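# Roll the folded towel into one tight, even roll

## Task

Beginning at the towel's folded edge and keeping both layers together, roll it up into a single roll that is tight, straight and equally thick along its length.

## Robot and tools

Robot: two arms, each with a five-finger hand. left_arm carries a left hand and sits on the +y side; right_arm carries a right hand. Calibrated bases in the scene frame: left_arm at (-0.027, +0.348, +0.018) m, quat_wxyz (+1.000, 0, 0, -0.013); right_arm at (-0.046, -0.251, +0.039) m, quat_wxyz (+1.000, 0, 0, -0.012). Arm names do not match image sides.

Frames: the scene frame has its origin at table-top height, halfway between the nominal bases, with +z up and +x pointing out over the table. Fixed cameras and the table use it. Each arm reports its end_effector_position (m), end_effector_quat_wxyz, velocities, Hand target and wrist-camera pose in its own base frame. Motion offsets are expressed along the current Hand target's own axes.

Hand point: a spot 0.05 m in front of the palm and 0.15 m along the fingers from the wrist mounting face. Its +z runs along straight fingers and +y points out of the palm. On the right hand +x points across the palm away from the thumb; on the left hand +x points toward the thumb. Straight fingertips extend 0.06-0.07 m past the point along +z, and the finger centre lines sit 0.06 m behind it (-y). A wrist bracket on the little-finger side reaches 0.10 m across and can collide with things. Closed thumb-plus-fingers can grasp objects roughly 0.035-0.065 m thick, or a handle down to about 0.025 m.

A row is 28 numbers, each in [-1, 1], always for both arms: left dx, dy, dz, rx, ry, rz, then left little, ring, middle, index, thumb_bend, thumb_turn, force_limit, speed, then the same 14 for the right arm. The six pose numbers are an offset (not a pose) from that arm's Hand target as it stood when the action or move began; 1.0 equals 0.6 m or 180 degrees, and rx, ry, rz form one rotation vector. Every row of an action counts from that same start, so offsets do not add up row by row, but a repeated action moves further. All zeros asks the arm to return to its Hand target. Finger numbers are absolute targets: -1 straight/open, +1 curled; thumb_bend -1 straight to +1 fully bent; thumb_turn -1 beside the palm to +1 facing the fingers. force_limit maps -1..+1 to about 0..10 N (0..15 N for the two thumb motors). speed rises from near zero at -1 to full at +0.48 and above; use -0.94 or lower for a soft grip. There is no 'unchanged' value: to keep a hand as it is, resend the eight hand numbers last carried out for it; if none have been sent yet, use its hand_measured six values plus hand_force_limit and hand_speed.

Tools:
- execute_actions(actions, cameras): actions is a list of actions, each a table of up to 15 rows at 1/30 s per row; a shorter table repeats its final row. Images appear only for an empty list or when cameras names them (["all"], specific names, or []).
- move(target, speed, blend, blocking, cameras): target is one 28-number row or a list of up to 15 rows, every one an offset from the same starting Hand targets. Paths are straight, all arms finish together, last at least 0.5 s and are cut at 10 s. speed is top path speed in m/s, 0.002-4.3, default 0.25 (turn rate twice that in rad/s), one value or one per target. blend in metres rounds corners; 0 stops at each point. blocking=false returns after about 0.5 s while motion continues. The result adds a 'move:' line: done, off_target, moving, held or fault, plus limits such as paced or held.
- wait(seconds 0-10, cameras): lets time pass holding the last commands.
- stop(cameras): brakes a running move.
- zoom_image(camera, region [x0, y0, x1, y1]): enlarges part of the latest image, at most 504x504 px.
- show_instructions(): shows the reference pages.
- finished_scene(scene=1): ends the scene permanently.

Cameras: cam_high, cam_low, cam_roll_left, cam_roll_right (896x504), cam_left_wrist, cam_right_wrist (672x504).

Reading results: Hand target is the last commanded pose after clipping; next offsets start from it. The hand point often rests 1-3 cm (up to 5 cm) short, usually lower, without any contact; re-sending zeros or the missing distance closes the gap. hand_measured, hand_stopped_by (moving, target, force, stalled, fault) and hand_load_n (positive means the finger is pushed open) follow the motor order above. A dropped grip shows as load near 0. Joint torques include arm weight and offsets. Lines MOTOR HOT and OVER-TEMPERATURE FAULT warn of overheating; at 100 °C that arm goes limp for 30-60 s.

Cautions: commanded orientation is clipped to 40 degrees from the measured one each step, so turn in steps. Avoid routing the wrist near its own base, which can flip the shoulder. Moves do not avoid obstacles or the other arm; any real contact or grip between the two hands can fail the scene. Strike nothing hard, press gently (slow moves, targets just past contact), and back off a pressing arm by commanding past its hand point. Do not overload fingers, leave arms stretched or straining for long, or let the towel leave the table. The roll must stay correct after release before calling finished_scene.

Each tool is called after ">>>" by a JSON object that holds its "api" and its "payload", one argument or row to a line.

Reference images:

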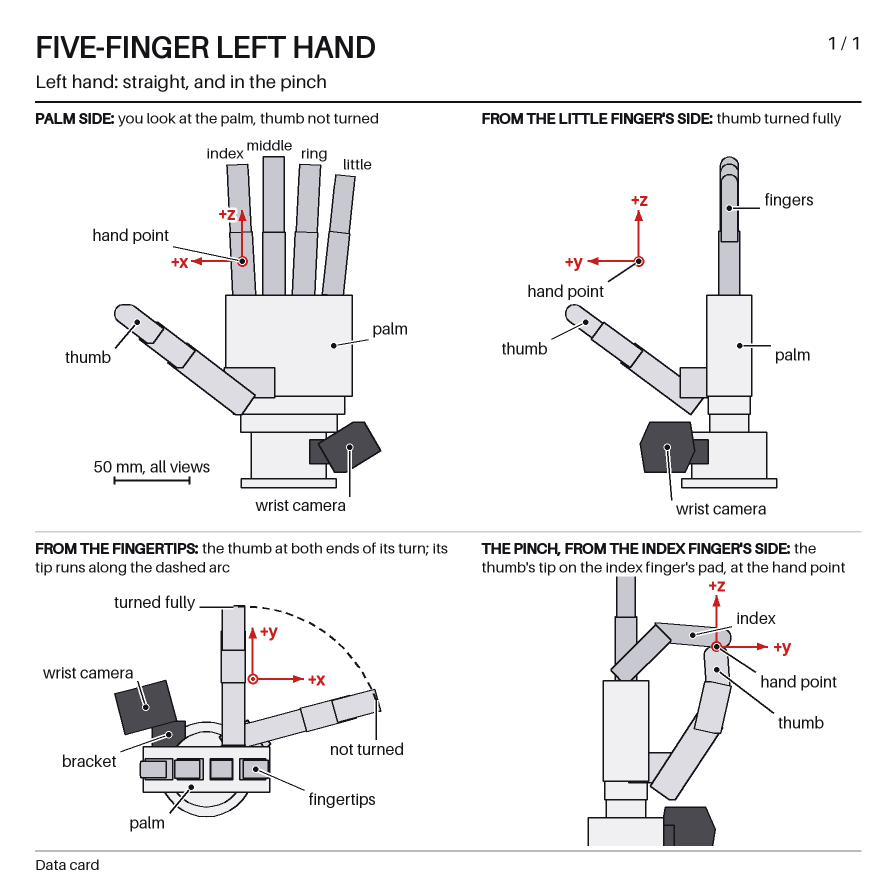

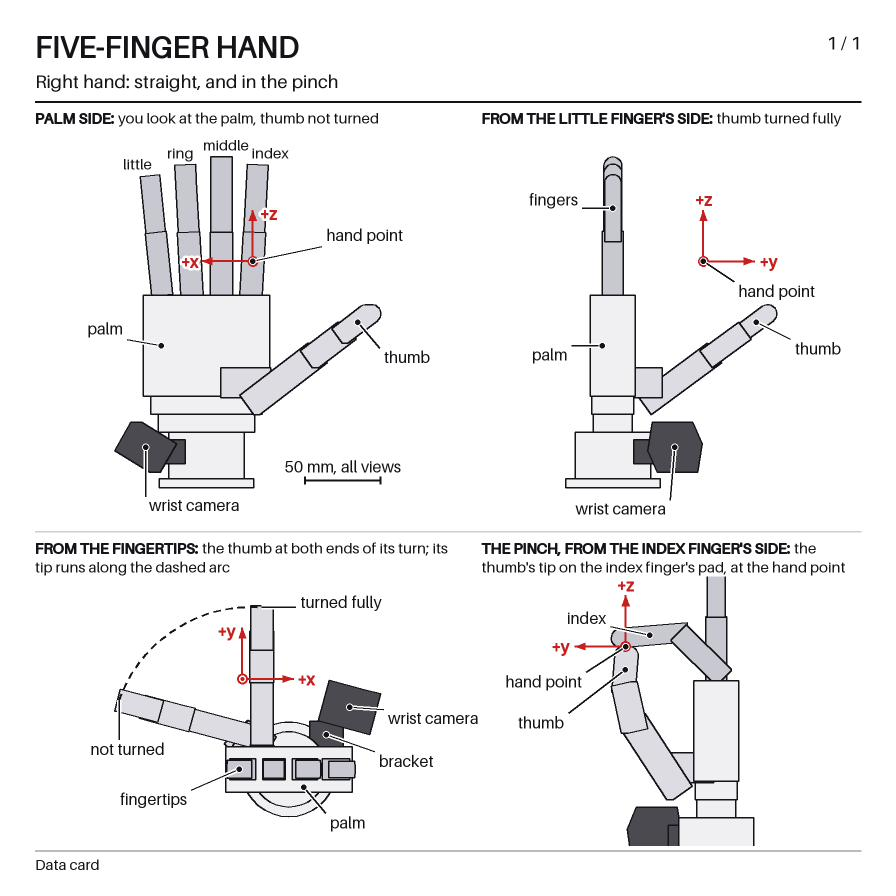

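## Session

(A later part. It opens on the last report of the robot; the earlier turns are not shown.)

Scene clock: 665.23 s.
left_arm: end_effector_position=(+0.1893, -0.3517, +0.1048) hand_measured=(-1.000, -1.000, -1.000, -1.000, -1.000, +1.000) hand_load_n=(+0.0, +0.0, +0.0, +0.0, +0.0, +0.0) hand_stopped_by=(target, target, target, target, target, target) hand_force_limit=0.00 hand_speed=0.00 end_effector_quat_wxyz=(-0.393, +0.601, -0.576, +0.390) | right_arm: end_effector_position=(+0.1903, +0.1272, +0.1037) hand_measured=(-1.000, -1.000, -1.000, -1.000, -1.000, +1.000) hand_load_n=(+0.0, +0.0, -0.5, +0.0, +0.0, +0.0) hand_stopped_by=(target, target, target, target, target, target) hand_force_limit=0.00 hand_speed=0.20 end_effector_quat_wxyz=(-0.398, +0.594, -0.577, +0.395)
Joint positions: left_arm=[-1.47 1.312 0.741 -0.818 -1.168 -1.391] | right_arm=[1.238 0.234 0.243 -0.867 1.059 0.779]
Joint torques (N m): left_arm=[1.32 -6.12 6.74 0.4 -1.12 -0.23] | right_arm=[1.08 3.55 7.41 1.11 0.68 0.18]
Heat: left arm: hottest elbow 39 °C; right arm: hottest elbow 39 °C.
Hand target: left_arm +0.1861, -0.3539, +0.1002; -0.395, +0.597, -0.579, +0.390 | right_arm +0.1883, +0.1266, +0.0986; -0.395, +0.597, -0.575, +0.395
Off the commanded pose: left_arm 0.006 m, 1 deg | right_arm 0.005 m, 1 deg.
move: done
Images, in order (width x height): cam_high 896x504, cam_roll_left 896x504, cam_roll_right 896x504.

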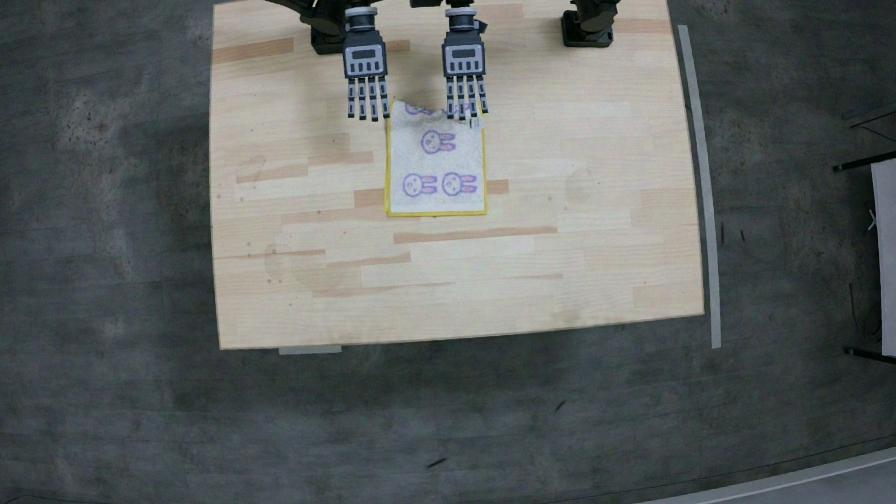

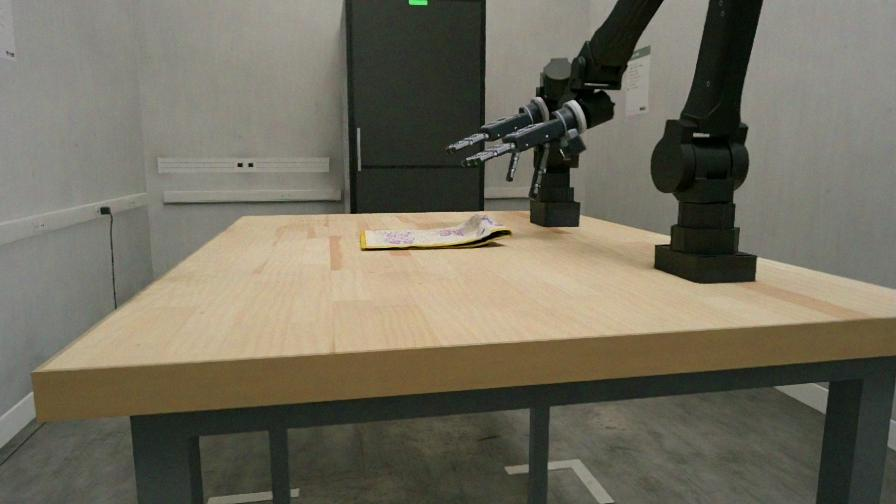

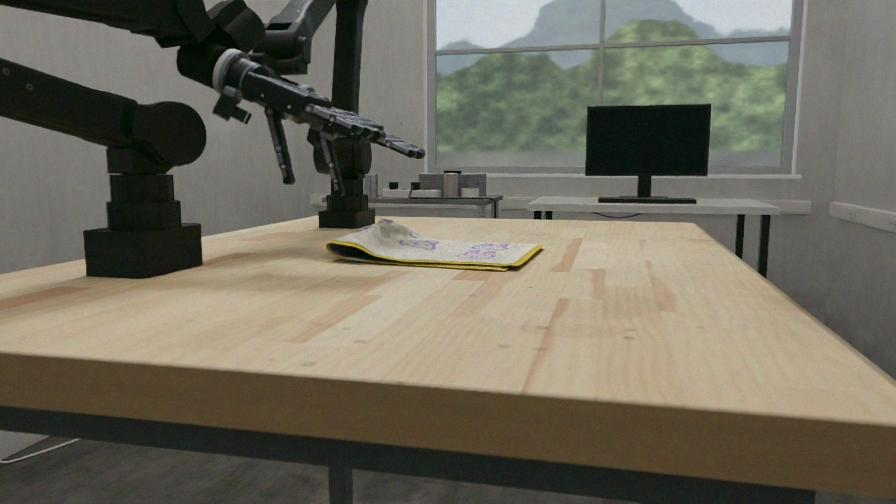

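>>> {"api": "move", "payload": {
  "target": [
    [-0.0467,0.04,0.016,0,0,0,-1,-1,-1,-1,-1,1,0,0,-0.085,0.04,0.016,0,0,0,-1,-1,-1,-1,-1,1,0,0.2],
    [-0.0467,0.0961,0.0389,0,0,0,-1,-1,-1,-1,-1,1,0,0,-0.085,0.0911,0.053,0,0,0,-1,-1,-1,-1,-1,1,0,0.2],
    [-0.0467,0.0586,0.1316,0,0,0,-1,-1,-1,-1,-1,1,0,0,-0.085,0.0536,0.1457,0,0,0,-1,-1,-1,-1,-1,1,0,0.2]
  ],
  "speed": [0.2,0.1,0.1],
  "blend": [0.02,0,0],
  "cameras": ["all"]
}}

>>> {"api": "zoom_image", "payload": {
  "camera": "cam_high",
  "region": [320, 0, 520, 230]
}}

>>> {"api": "zoom_image", "payload": {
  "camera": "cam_roll_right",
  "region": [280, 150, 560, 290]
}}

>>> {"api": "zoom_image", "payload": {
  "camera": "cam_roll_left",
  "region": [340, 130, 580, 270]
}}

Scene clock: 673.17 s.
left_arm: end_effector_position=(+0.1883, -0.3406, +0.0924) hand_measured=(-1.000, -1.000, -1.000, -1.000, -1.000, +1.000) hand_load_n=(+0.0, +0.0, +0.0, +0.0, +0.0, +0.0) hand_stopped_by=(target, target, target, target, target, target) hand_force_limit=0.00 hand_speed=0.00 end_effector_quat_wxyz=(-0.398, +0.598, -0.579, +0.385) | right_arm: end_effector_position=(+0.1904, +0.1272, +0.1031) hand_measured=(-1.000, -1.000, -1.000, -1.000, -1.000, +1.000) hand_load_n=(+0.0, +0.0, +0.0, +0.0, +0.0, +0.0) hand_stopped_by=(target, target, target, target, target, target) hand_force_limit=0.00 hand_speed=0.20 end_effector_quat_wxyz=(-0.397, +0.594, -0.576, +0.396)
Joint positions: left_arm=[-1.47 1.312 0.704 -0.798 -1.168 -1.391] | right_arm=[1.24 0.24 0.243 -0.867 1.062 0.782]
Joint torques (N m): left_arm=[1.49 -6.53 6.24 0.88 -1.08 -0.2] | right_arm=[0.44 2.84 7.87 1.51 0.51 -0.01]
Heat: left arm: hottest elbow 39 °C; right arm: hottest elbow 39 °C.
Hand target: left_arm +0.1857, -0.3434, +0.0905; -0.395, +0.597, -0.579, +0.390 (not the last commanded pose) | right_arm +0.1904, +0.1272, +0.1037; -0.399, +0.594, -0.577, +0.395 (not the last commanded pose)
Off the commanded pose: left_arm 0.080 m, 1 deg | right_arm 0.107 m, 0 deg.
move: held (right_arm; a check stopped the path), off_target (left_arm; braked when a check withheld steps of right_arm); path passed 0 of 3 targets; blend cut to 0.0189 m at target 1; limits=held
pose unreachable (right arm): on one or more control steps of this call, first in action 0 (counted from 0), this arm could not follow its commanded pose, so it was not sent that pose on those steps. It may still have moved: this result reports where it is.
cause: moving toward the commanded pose would bring a part of the arm too close to another arm (a part of this arm just beyond joint 4 (wrist pitch) and a part of the left arm just beyond its joint 4 (wrist pitch), 21 mm apart when this arm was first held).

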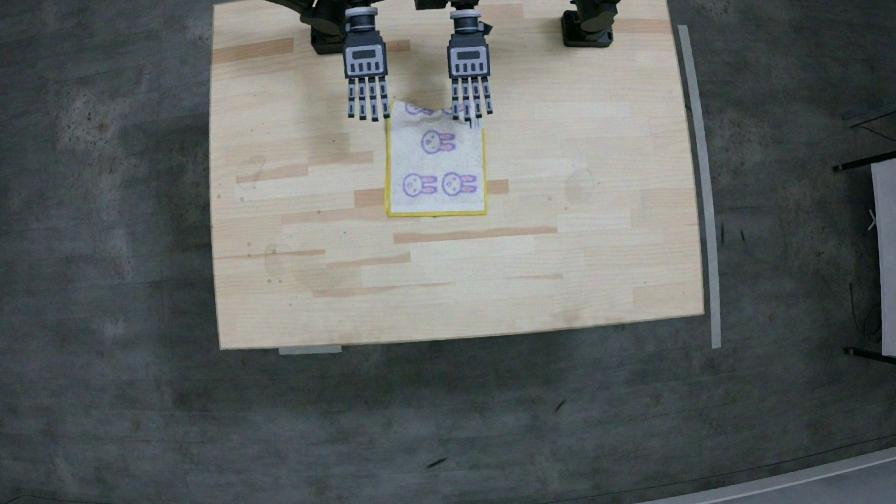

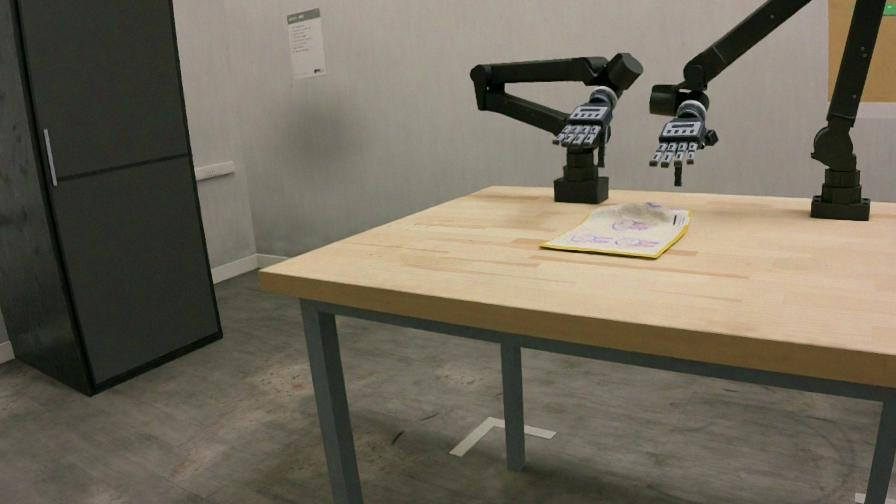

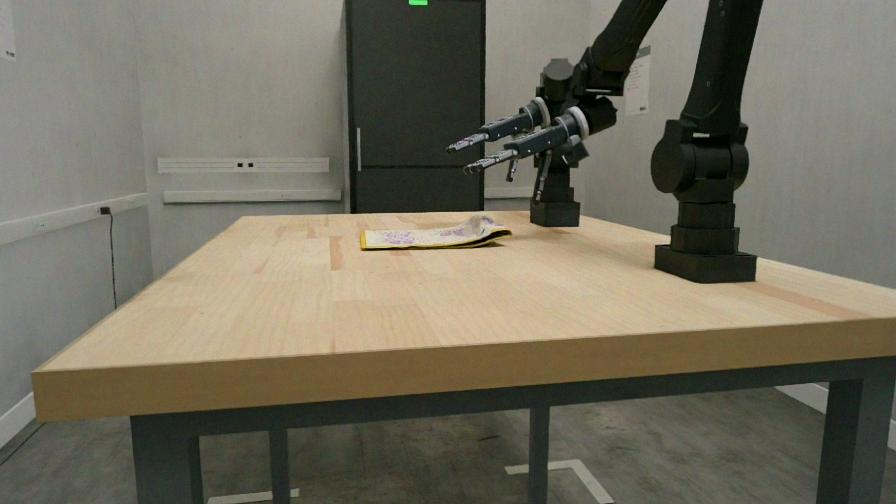

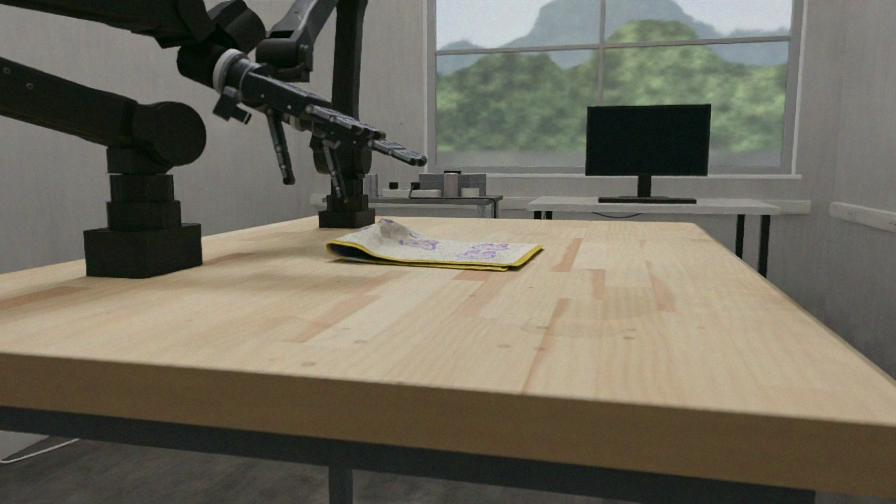

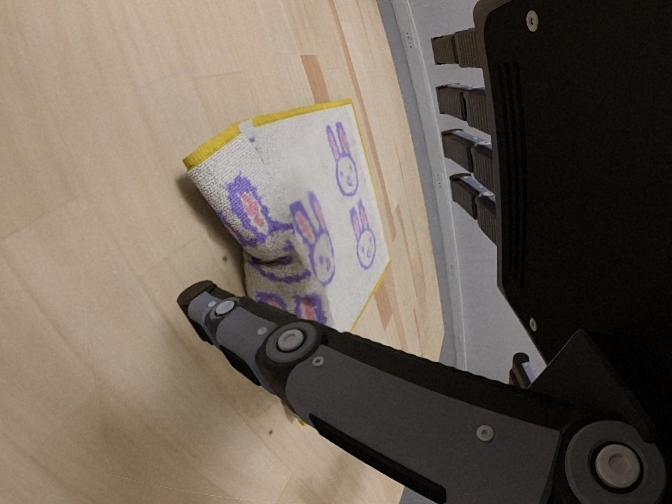

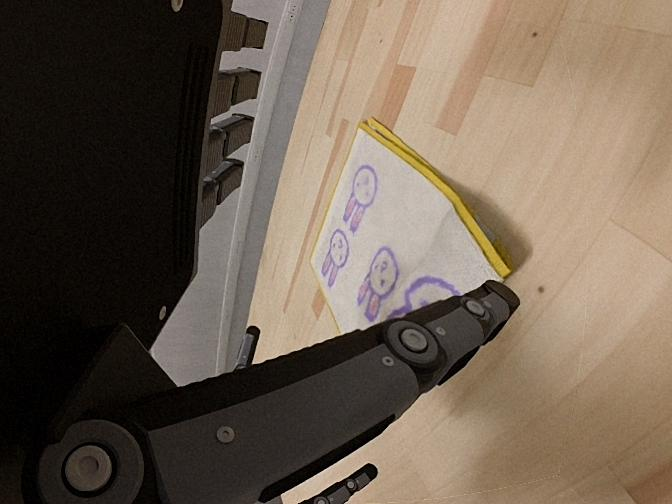

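Scaled by 2.191 from the camera's 896x504 image, which has a finer 1280x720 frame.

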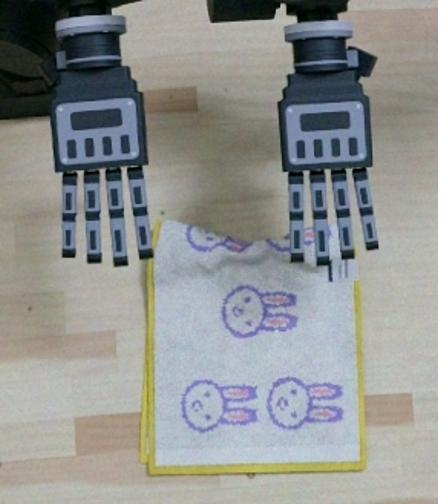

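Scaled by 1.800 from the camera's 896x504 image, which has a finer 1280x720 frame.

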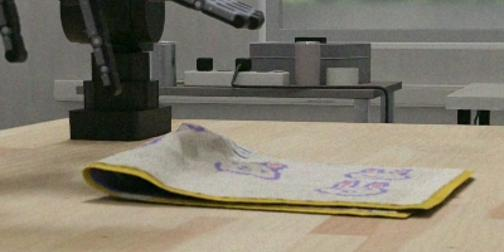

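Scaled by 2.100 from the camera's 896x504 image, which has a finer 1280x720 frame.

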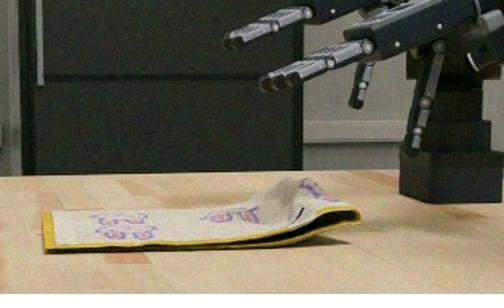

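>>> {"api": "move", "payload": {
  "target": [
    [0,-0.1336,0.1077,-0.378,0,0,-1,-1,-1,-1,-1,1,0,0,0,-0.113,0.119,-0.378,0,0,-1,-1,-1,-1,-1,1,0,0.2],
    [-0.004,-0.0061,0.1594,-0.378,0,0,-1,-1,-1,-1,-1,1,0,0,-0.0618,0.0519,0.1857,-0.378,0,0,-1,-1,-1,-1,-1,1,0,0.2]
  ],
  "speed": [0.25,0.12],
  "blend": [0.01,0],
  "cameras": ["all"]
}}

>>> {"api": "zoom_image", "payload": {
  "camera": "cam_high",
  "region": [320, 30, 520, 260]
}}

Scene clock: 680.63 s.
left_arm: end_effector_position=(+0.2728, -0.3411, +0.0716) hand_measured=(-1.000, -1.000, -1.000, -1.000, -1.000, +1.000) hand_load_n=(+0.0, +0.0, -1.5, +0.0, +0.0, +0.0) hand_stopped_by=(target, target, target, target, target, target) hand_force_limit=0.00 hand_speed=0.00 end_effector_quat_wxyz=(+0.006, +0.716, -0.698, +0.005) | right_arm: end_effector_position=(+0.2831, +0.1612, +0.0427) hand_measured=(-1.000, -1.000, -1.000, -1.000, -1.000, +1.000) hand_load_n=(+0.0, +0.0, -1.5, +0.0, +0.0, +0.0) hand_stopped_by=(target, target, target, target, target, target) hand_force_limit=0.00 hand_speed=0.20 end_effector_quat_wxyz=(+0.000, +0.717, -0.697, +0.007)
Joint positions: left_arm=[-0.743 1.617 1.166 -1.11 0.012 -0.767] | right_arm=[0.375 1.449 0.889 -1.004 0.013 0.346]
Joint torques (N m): left_arm=[2.67 -9.7 6.19 1.18 0.13 -0.09] | right_arm=[1.03 -7.94 5.15 1.33 -0.15 0.16]
Heat: left arm: hottest elbow 39 °C; right arm: hottest elbow 39 °C.
Hand target: left_arm +0.2753, -0.3392, +0.0571; +0.007, +0.716, -0.698, -0.001 | right_arm +0.2816, +0.1657, +0.0333; +0.002, +0.715, -0.699, +0.005
Off the commanded pose: left_arm 0.015 m, 1 deg | right_arm 0.011 m, 1 deg.
move: off_target (left_arm, right_arm)

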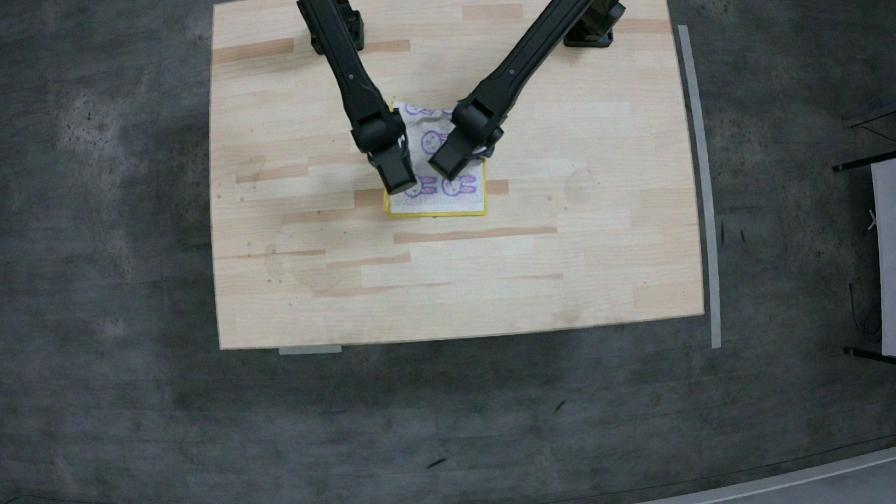

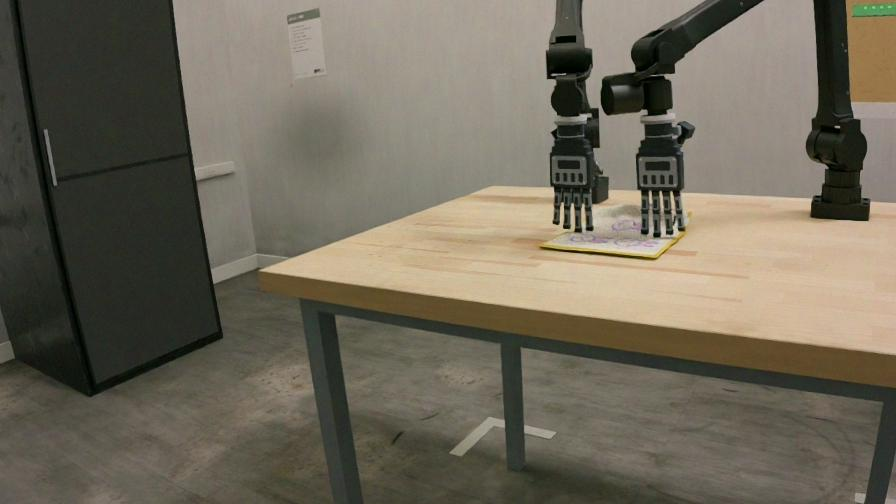

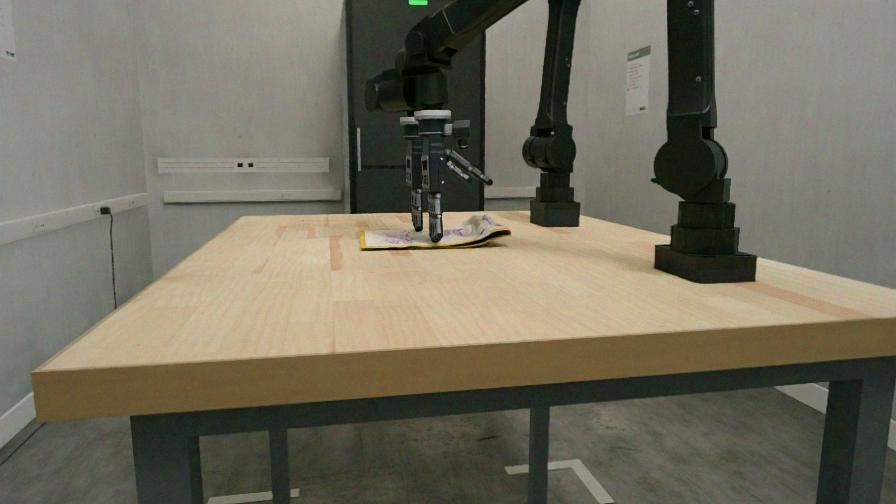

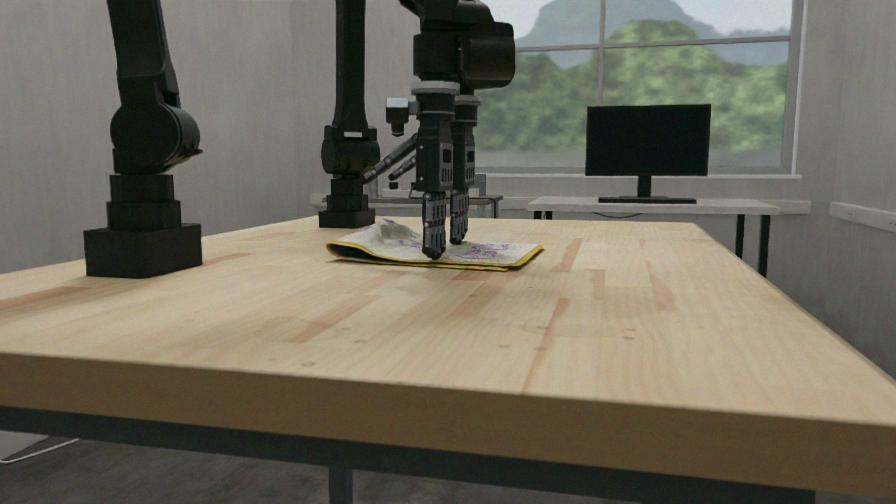

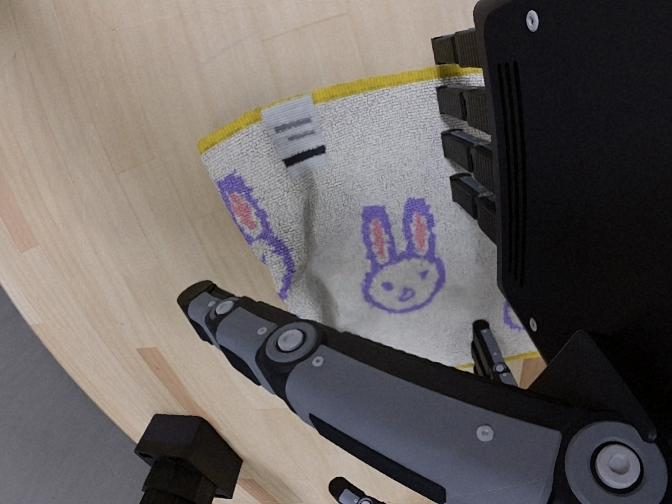

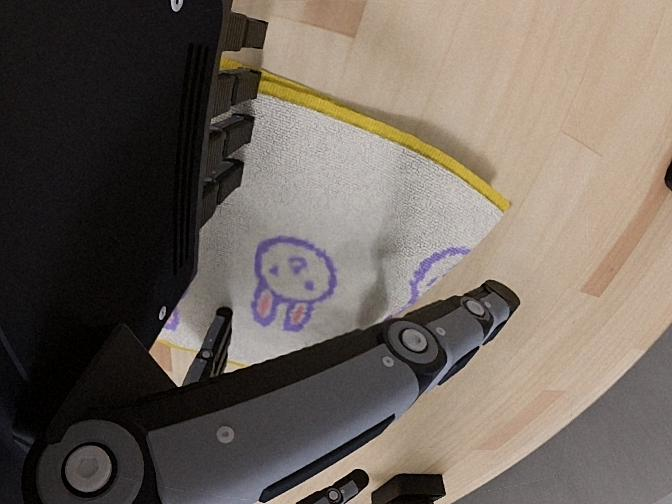

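Scaled by 2.191 from the camera's 896x504 image, which has a finer 1280x720 frame.

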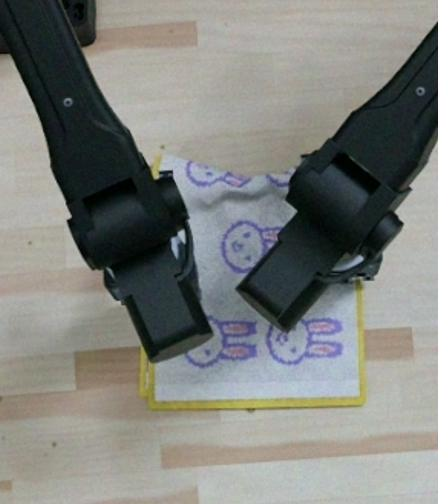

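>>> {"api": "move", "payload": {
  "target": [
    [0,-0.2,0.0,0,0,0,-1,-1,-1,-1,-1,1,0,0,0,-0.2135,0.0,0,0,0,-1,-1,-1,-1,-1,1,0,0.2]
  ],
  "speed": [0.12],
  "cameras": ["cam_high","cam_roll_left","cam_roll_right"]
}}

>>> {"api": "zoom_image", "payload": {
  "camera": "cam_high",
  "region": [320, 60, 520, 290]
}}

>>> {"api": "zoom_image", "payload": {
  "camera": "cam_roll_right",
  "region": [380, 150, 660, 290]
}}

>>> {"api": "zoom_image", "payload": {
  "camera": "cam_roll_left",
  "region": [260, 130, 500, 270]
}}

Scene clock: 684.03 s.
left_arm: end_effector_position=(+0.3854, -0.3377, +0.0737) hand_measured=(-1.000, -1.000, -1.000, -1.000, -1.000, +1.000) hand_load_n=(+0.0, +0.0, -1.5, +0.0, +0.0, +0.0) hand_stopped_by=(target, target, target, target, target, target) hand_force_limit=0.00 hand_speed=0.00 end_effector_quat_wxyz=(+0.006, +0.715, -0.699, +0.015) | right_arm: end_effector_position=(+0.4018, +0.1700, +0.0439) hand_measured=(-1.000, -1.000, -1.000, -1.000, -1.000, +1.000) hand_load_n=(+0.0, +0.0, -1.5, +0.0, +0.0, +0.0) hand_stopped_by=(target, target, target, target, target, target) hand_force_limit=0.00 hand_speed=0.20 end_effector_quat_wxyz=(-0.008, +0.713, -0.701, +0.011)
Joint positions: left_arm=[-0.595 1.809 1.431 -1.165 0.017 -0.617] | right_arm=[0.3 1.709 1.211 -1.049 0.012 0.283]
Joint torques (N m): left_arm=[3.08 -10.7 9.07 0.02 -0.11 -0.09] | right_arm=[-0.5 -10.7 8.17 0.44 -0.14 -0.13]
Heat: left arm: hottest elbow 39 °C; right arm: hottest elbow 39 °C.
Hand target: left_arm +0.3952, -0.3362, +0.0558; +0.007, +0.716, -0.698, -0.001 | right_arm +0.4097, +0.1685, +0.0339; +0.002, +0.715, -0.699, +0.005
Off the commanded pose: left_arm 0.020 m, 2 deg | right_arm 0.013 m, 1 deg.
move: off_target (left_arm, right_arm)
Images, in order (width x height): cam_high 896x504, cam_roll_left 896x504, cam_roll_right 896x504.

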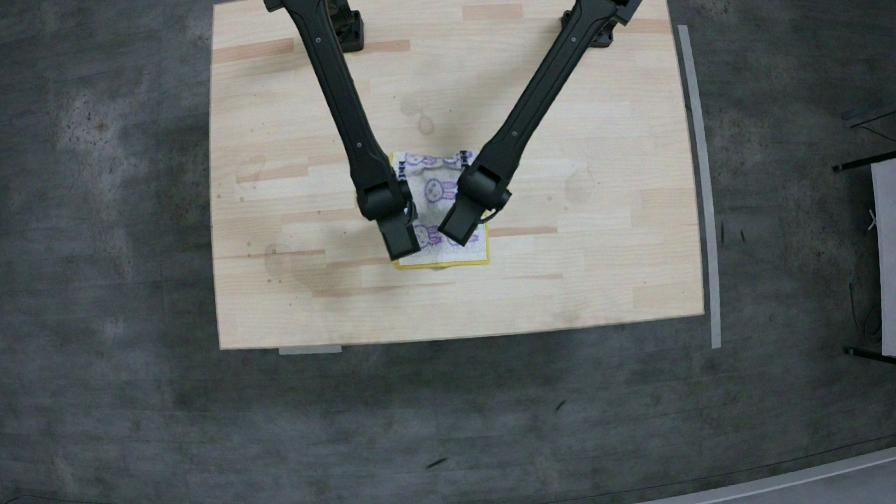

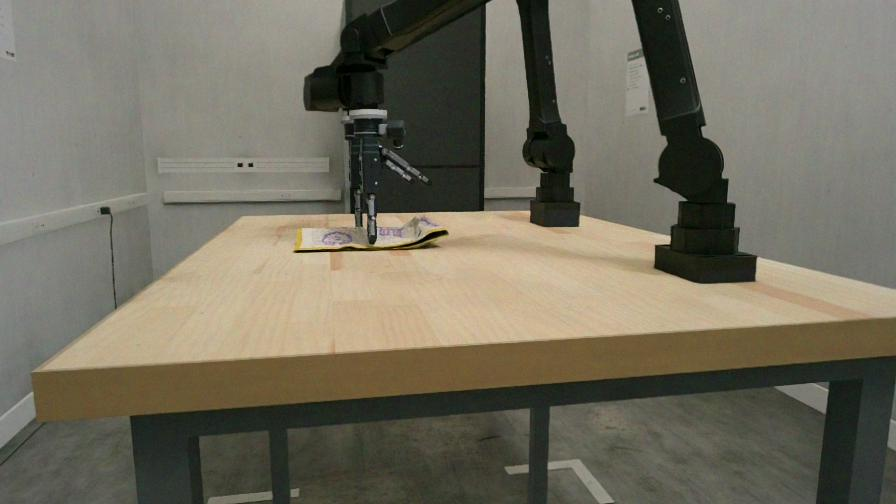

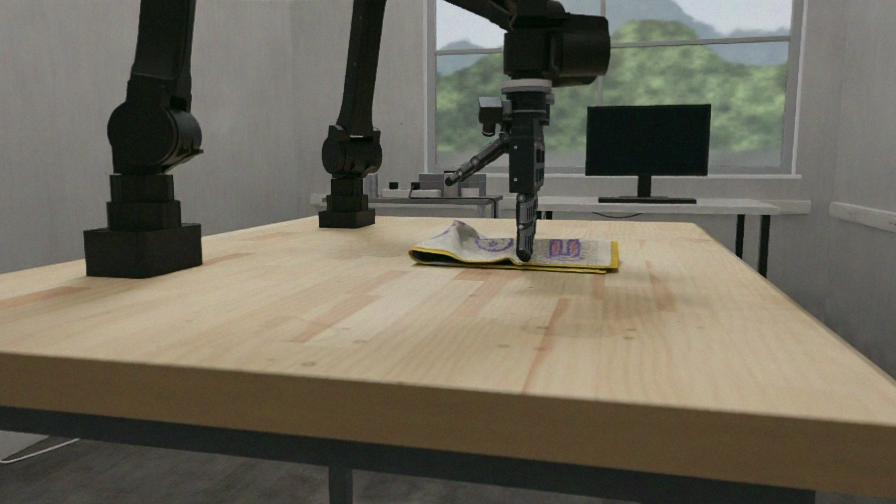

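Scaled by 2.191 from the camera's 896x504 image, which has a finer 1280x720 frame.

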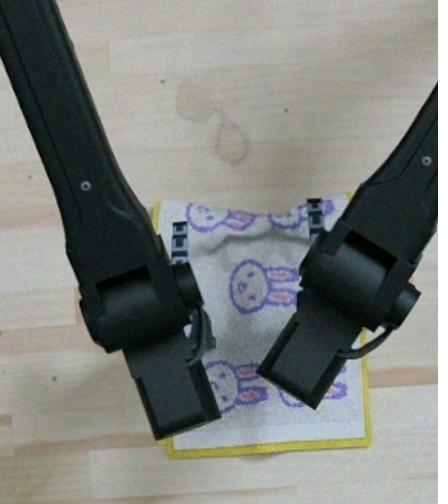

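Scaled by 1.800 from the camera's 896x504 image, which has a finer 1280x720 frame.

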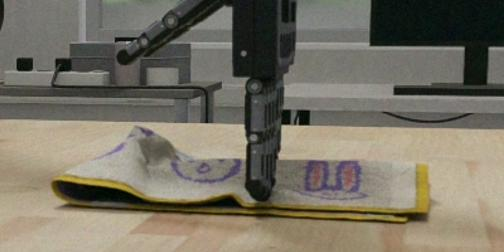

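Scaled by 2.100 from the camera's 896x504 image, which has a finer 1280x720 frame.

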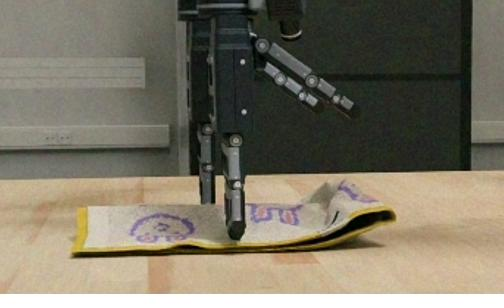

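>>> {"api": "move", "payload": {
  "target": [
    [0,0,-0.117,0,0,0,-1,-1,-1,-1,-1,1,0,0,0,0,-0.08,0,0,0,-1,-1,-1,-1,-1,1,0,0.2],
    [0.0,0.142,-0.117,0,0,0,-1,-1,-1,-1,-1,1,0,0,0.05,-0.087,-0.08,0,0,0,-1,-1,-1,-1,-1,1,0,0.2],
    [0.125,0.142,-0.08,0,0,0,-1,-1,-1,-1,-1,1,0,0,0.05,-0.087,0,0,0,0,-1,-1,-1,-1,-1,1,0,0.2],
    [0.125,0.142,-0.004,0,0,0,-1,-1,-1,-1,-1,1,0,0,0.05,-0.087,0,0,0,0,-1,-1,-1,-1,-1,1,0,0.2]
  ],
  "speed": [0.15,0.25,0.2,0.1],
  "blend": 0.01,
  "cameras": ["cam_high","cam_roll_left","cam_roll_right"]
}}

>>> {"api": "zoom_image", "payload": {
  "camera": "cam_high",
  "region": [320, 60, 520, 290]
}}

>>> {"api": "zoom_image", "payload": {
  "camera": "cam_roll_right",
  "region": [380, 150, 660, 290]
}}

Scene clock: 690.70 s.
left_arm: end_effector_position=(+0.3100, -0.4053, +0.0760) hand_measured=(-1.000, -1.000, -1.000, -1.000, -1.000, +1.000) hand_load_n=(+0.0, +0.0, -1.0, -0.5, +0.0, +0.0) hand_stopped_by=(target, target, target, target, target, target) hand_force_limit=0.00 hand_speed=0.00 end_effector_quat_wxyz=(+0.008, +0.715, -0.699, +0.004) | right_arm: end_effector_position=(+0.4632, +0.1404, +0.0461) hand_measured=(-1.000, -1.000, -1.000, -1.000, -1.000, +1.000) hand_load_n=(+0.0, +0.0, +0.0, +0.0, -0.5, +0.0) hand_stopped_by=(target, target, target, target, target, target) hand_force_limit=0.00 hand_speed=0.20 end_effector_quat_wxyz=(-0.004, +0.710, -0.704, +0.010)
Joint positions: left_arm=[-0.784 1.785 1.401 -1.179 0.016 -0.806] | right_arm=[0.213 1.832 1.391 -1.113 0.012 0.204]
Joint torques (N m): left_arm=[1.49 -11.34 7.73 0.95 -0.04 -0.25] | right_arm=[0.38 -14.62 6.23 1.03 -0.11 -0.17]
Heat: left arm: hottest elbow 40 °C; right arm: hottest elbow 39 °C.
Hand target: left_arm +0.3120, -0.4132, +0.0597; +0.007, +0.716, -0.698, -0.001 | right_arm +0.4625, +0.1397, +0.0343; +0.002, +0.715, -0.699, +0.005
Off the commanded pose: left_arm 0.018 m, 1 deg | right_arm 0.012 m, 1 deg.
move: off_target (left_arm, right_arm)
Images, in order (width x height): cam_high 896x504, cam_roll_left 896x504, cam_roll_right 896x504.

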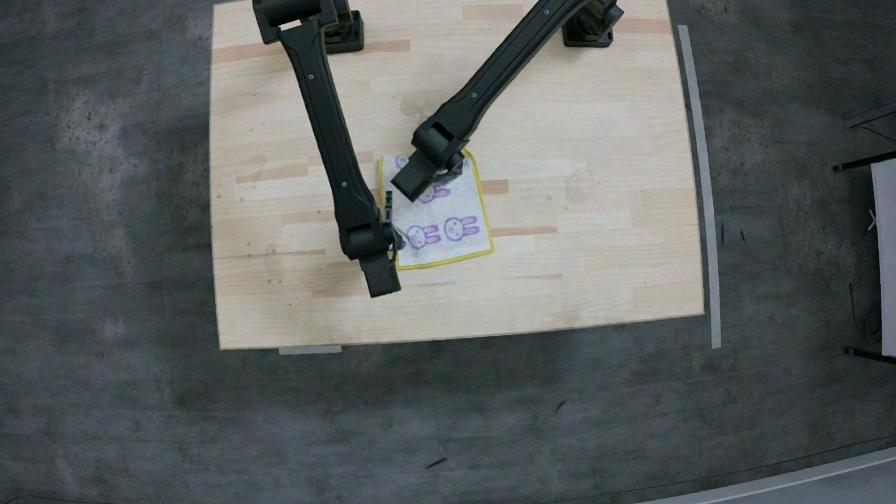

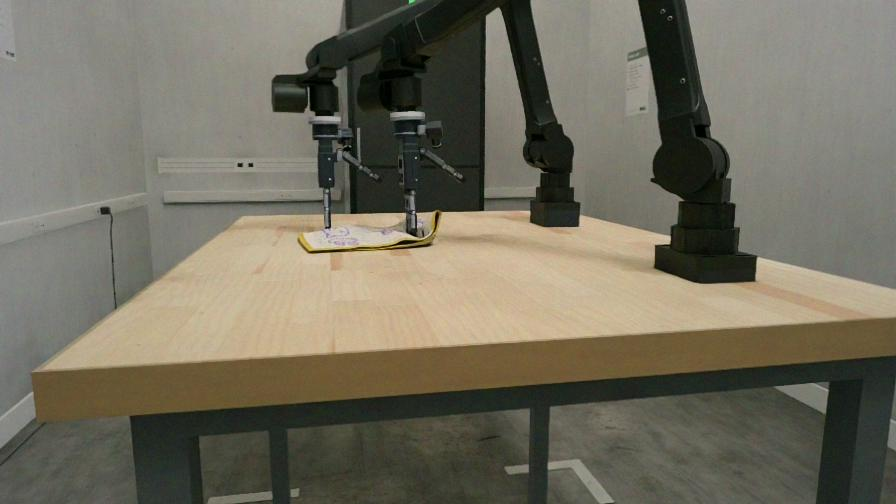

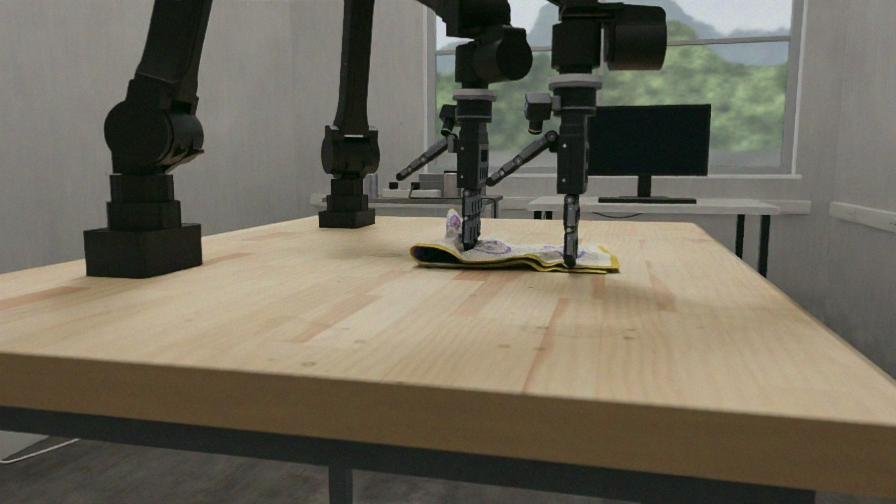

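Scaled by 2.191 from the camera's 896x504 image, which has a finer 1280x720 frame.

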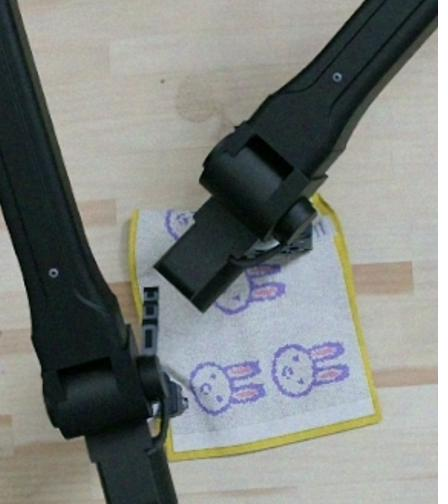

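Scaled by 1.800 from the camera's 896x504 image, which has a finer 1280x720 frame.

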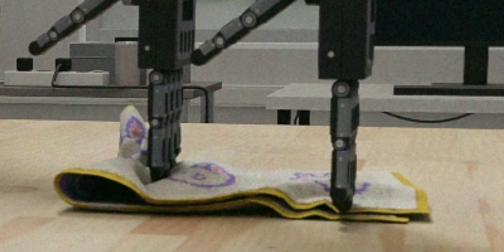

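>>> {"api": "move", "payload": {
  "target": [
    [0,0,-0.15,0,0,0,-1,-1,-1,-1,-1,1,0,0,0,0,0,0,0,0,-1,-1,-1,-1,-1,1,0,0.2]
  ],
  "speed": 0.15,
  "cameras": ["cam_high","cam_roll_left","cam_roll_right"]
}}

>>> {"api": "zoom_image", "payload": {
  "camera": "cam_high",
  "region": [320, 60, 520, 290]
}}

>>> {"api": "zoom_image", "payload": {
  "camera": "cam_roll_right",
  "region": [380, 150, 660, 290]
}}

>>> {"api": "zoom_image", "payload": {
  "camera": "cam_roll_left",
  "region": [260, 130, 500, 270]
}}

Scene clock: 694.03 s.
left_arm: end_effector_position=(+0.3042, -0.3996, +0.1291) hand_measured=(-1.000, -1.000, -1.000, -1.000, -1.000, +1.000) hand_load_n=(+0.0, +0.0, +0.0, +0.0, +0.0, +0.0) hand_stopped_by=(target, target, target, target, target, target) hand_force_limit=0.00 hand_speed=0.00 end_effector_quat_wxyz=(+0.008, +0.715, -0.698, -0.024) | right_arm: end_effector_position=(+0.4632, +0.1404, +0.0461) hand_measured=(-1.000, -1.000, -1.000, -1.000, -1.000, +1.000) hand_load_n=(+0.0, +0.0, +0.0, +0.0, +0.0, +0.0) hand_stopped_by=(target, target, target, target, target, target) hand_force_limit=0.00 hand_speed=0.20 end_effector_quat_wxyz=(-0.004, +0.710, -0.704, +0.010)
Joint positions: left_arm=[-0.784 1.759 1.508 -1.367 0.016 -0.807] | right_arm=[0.213 1.832 1.391 -1.113 0.012 0.204]
Joint torques (N m): left_arm=[1.73 -14.51 10.89 -0.34 -0.03 -0.22] | right_arm=[-0.03 -14.62 6.08 0.87 -0.14 -0.14]
Heat: left arm: hottest elbow 40 °C; right arm: hottest elbow 39 °C.
Hand target: left_arm +0.3130, -0.4123, +0.1498; +0.007, +0.716, -0.698, -0.001 | right_arm +0.4625, +0.1397, +0.0343; +0.002, +0.715, -0.699, +0.005
Off the commanded pose: left_arm 0.026 m, 3 deg | right_arm 0.012 m, 1 deg.
move: off_target (left_arm, right_arm)
Images, in order (width x height): cam_high 896x504, cam_roll_left 896x504, cam_roll_right 896x504.

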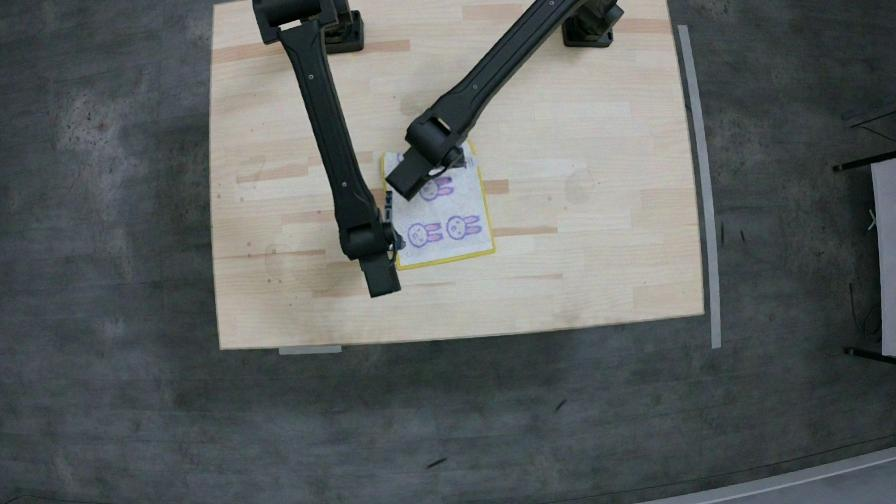

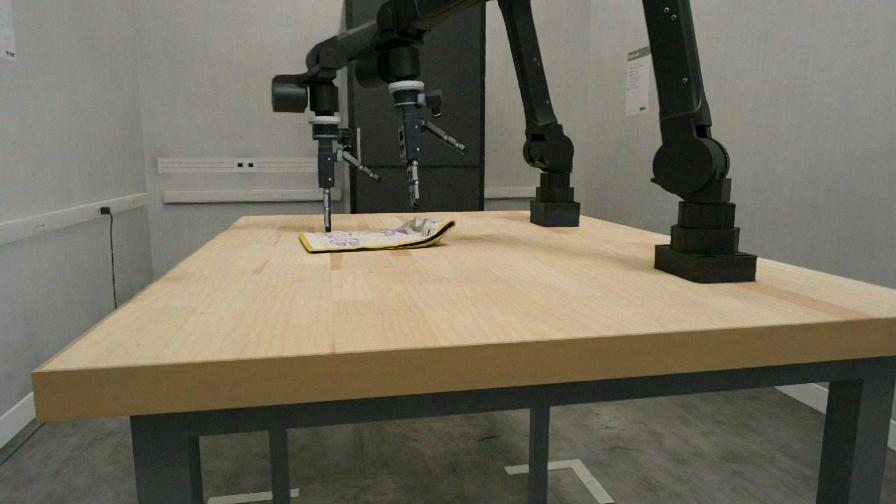

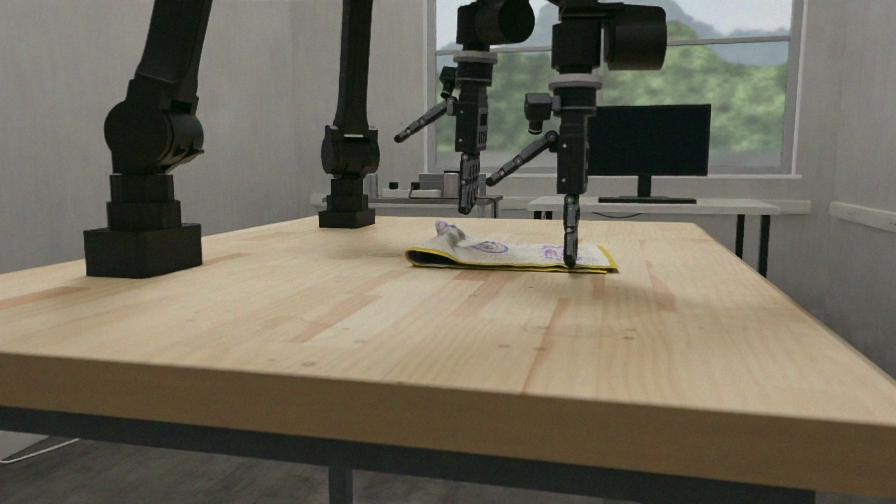

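Scaled by 2.191 from the camera's 896x504 image, which has a finer 1280x720 frame.

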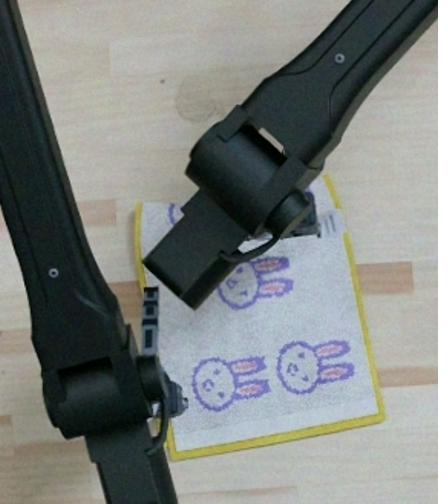

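Scaled by 1.800 from the camera's 896x504 image, which has a finer 1280x720 frame.

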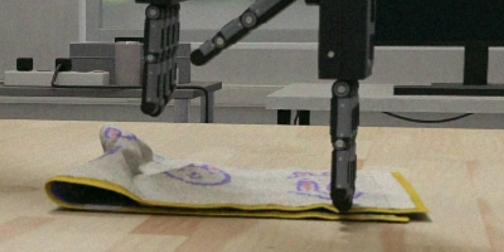

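Scaled by 2.100 from the camera's 896x504 image, which has a finer 1280x720 frame.

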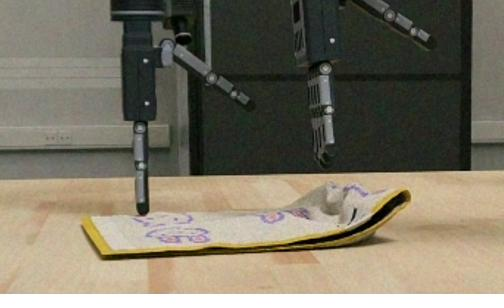

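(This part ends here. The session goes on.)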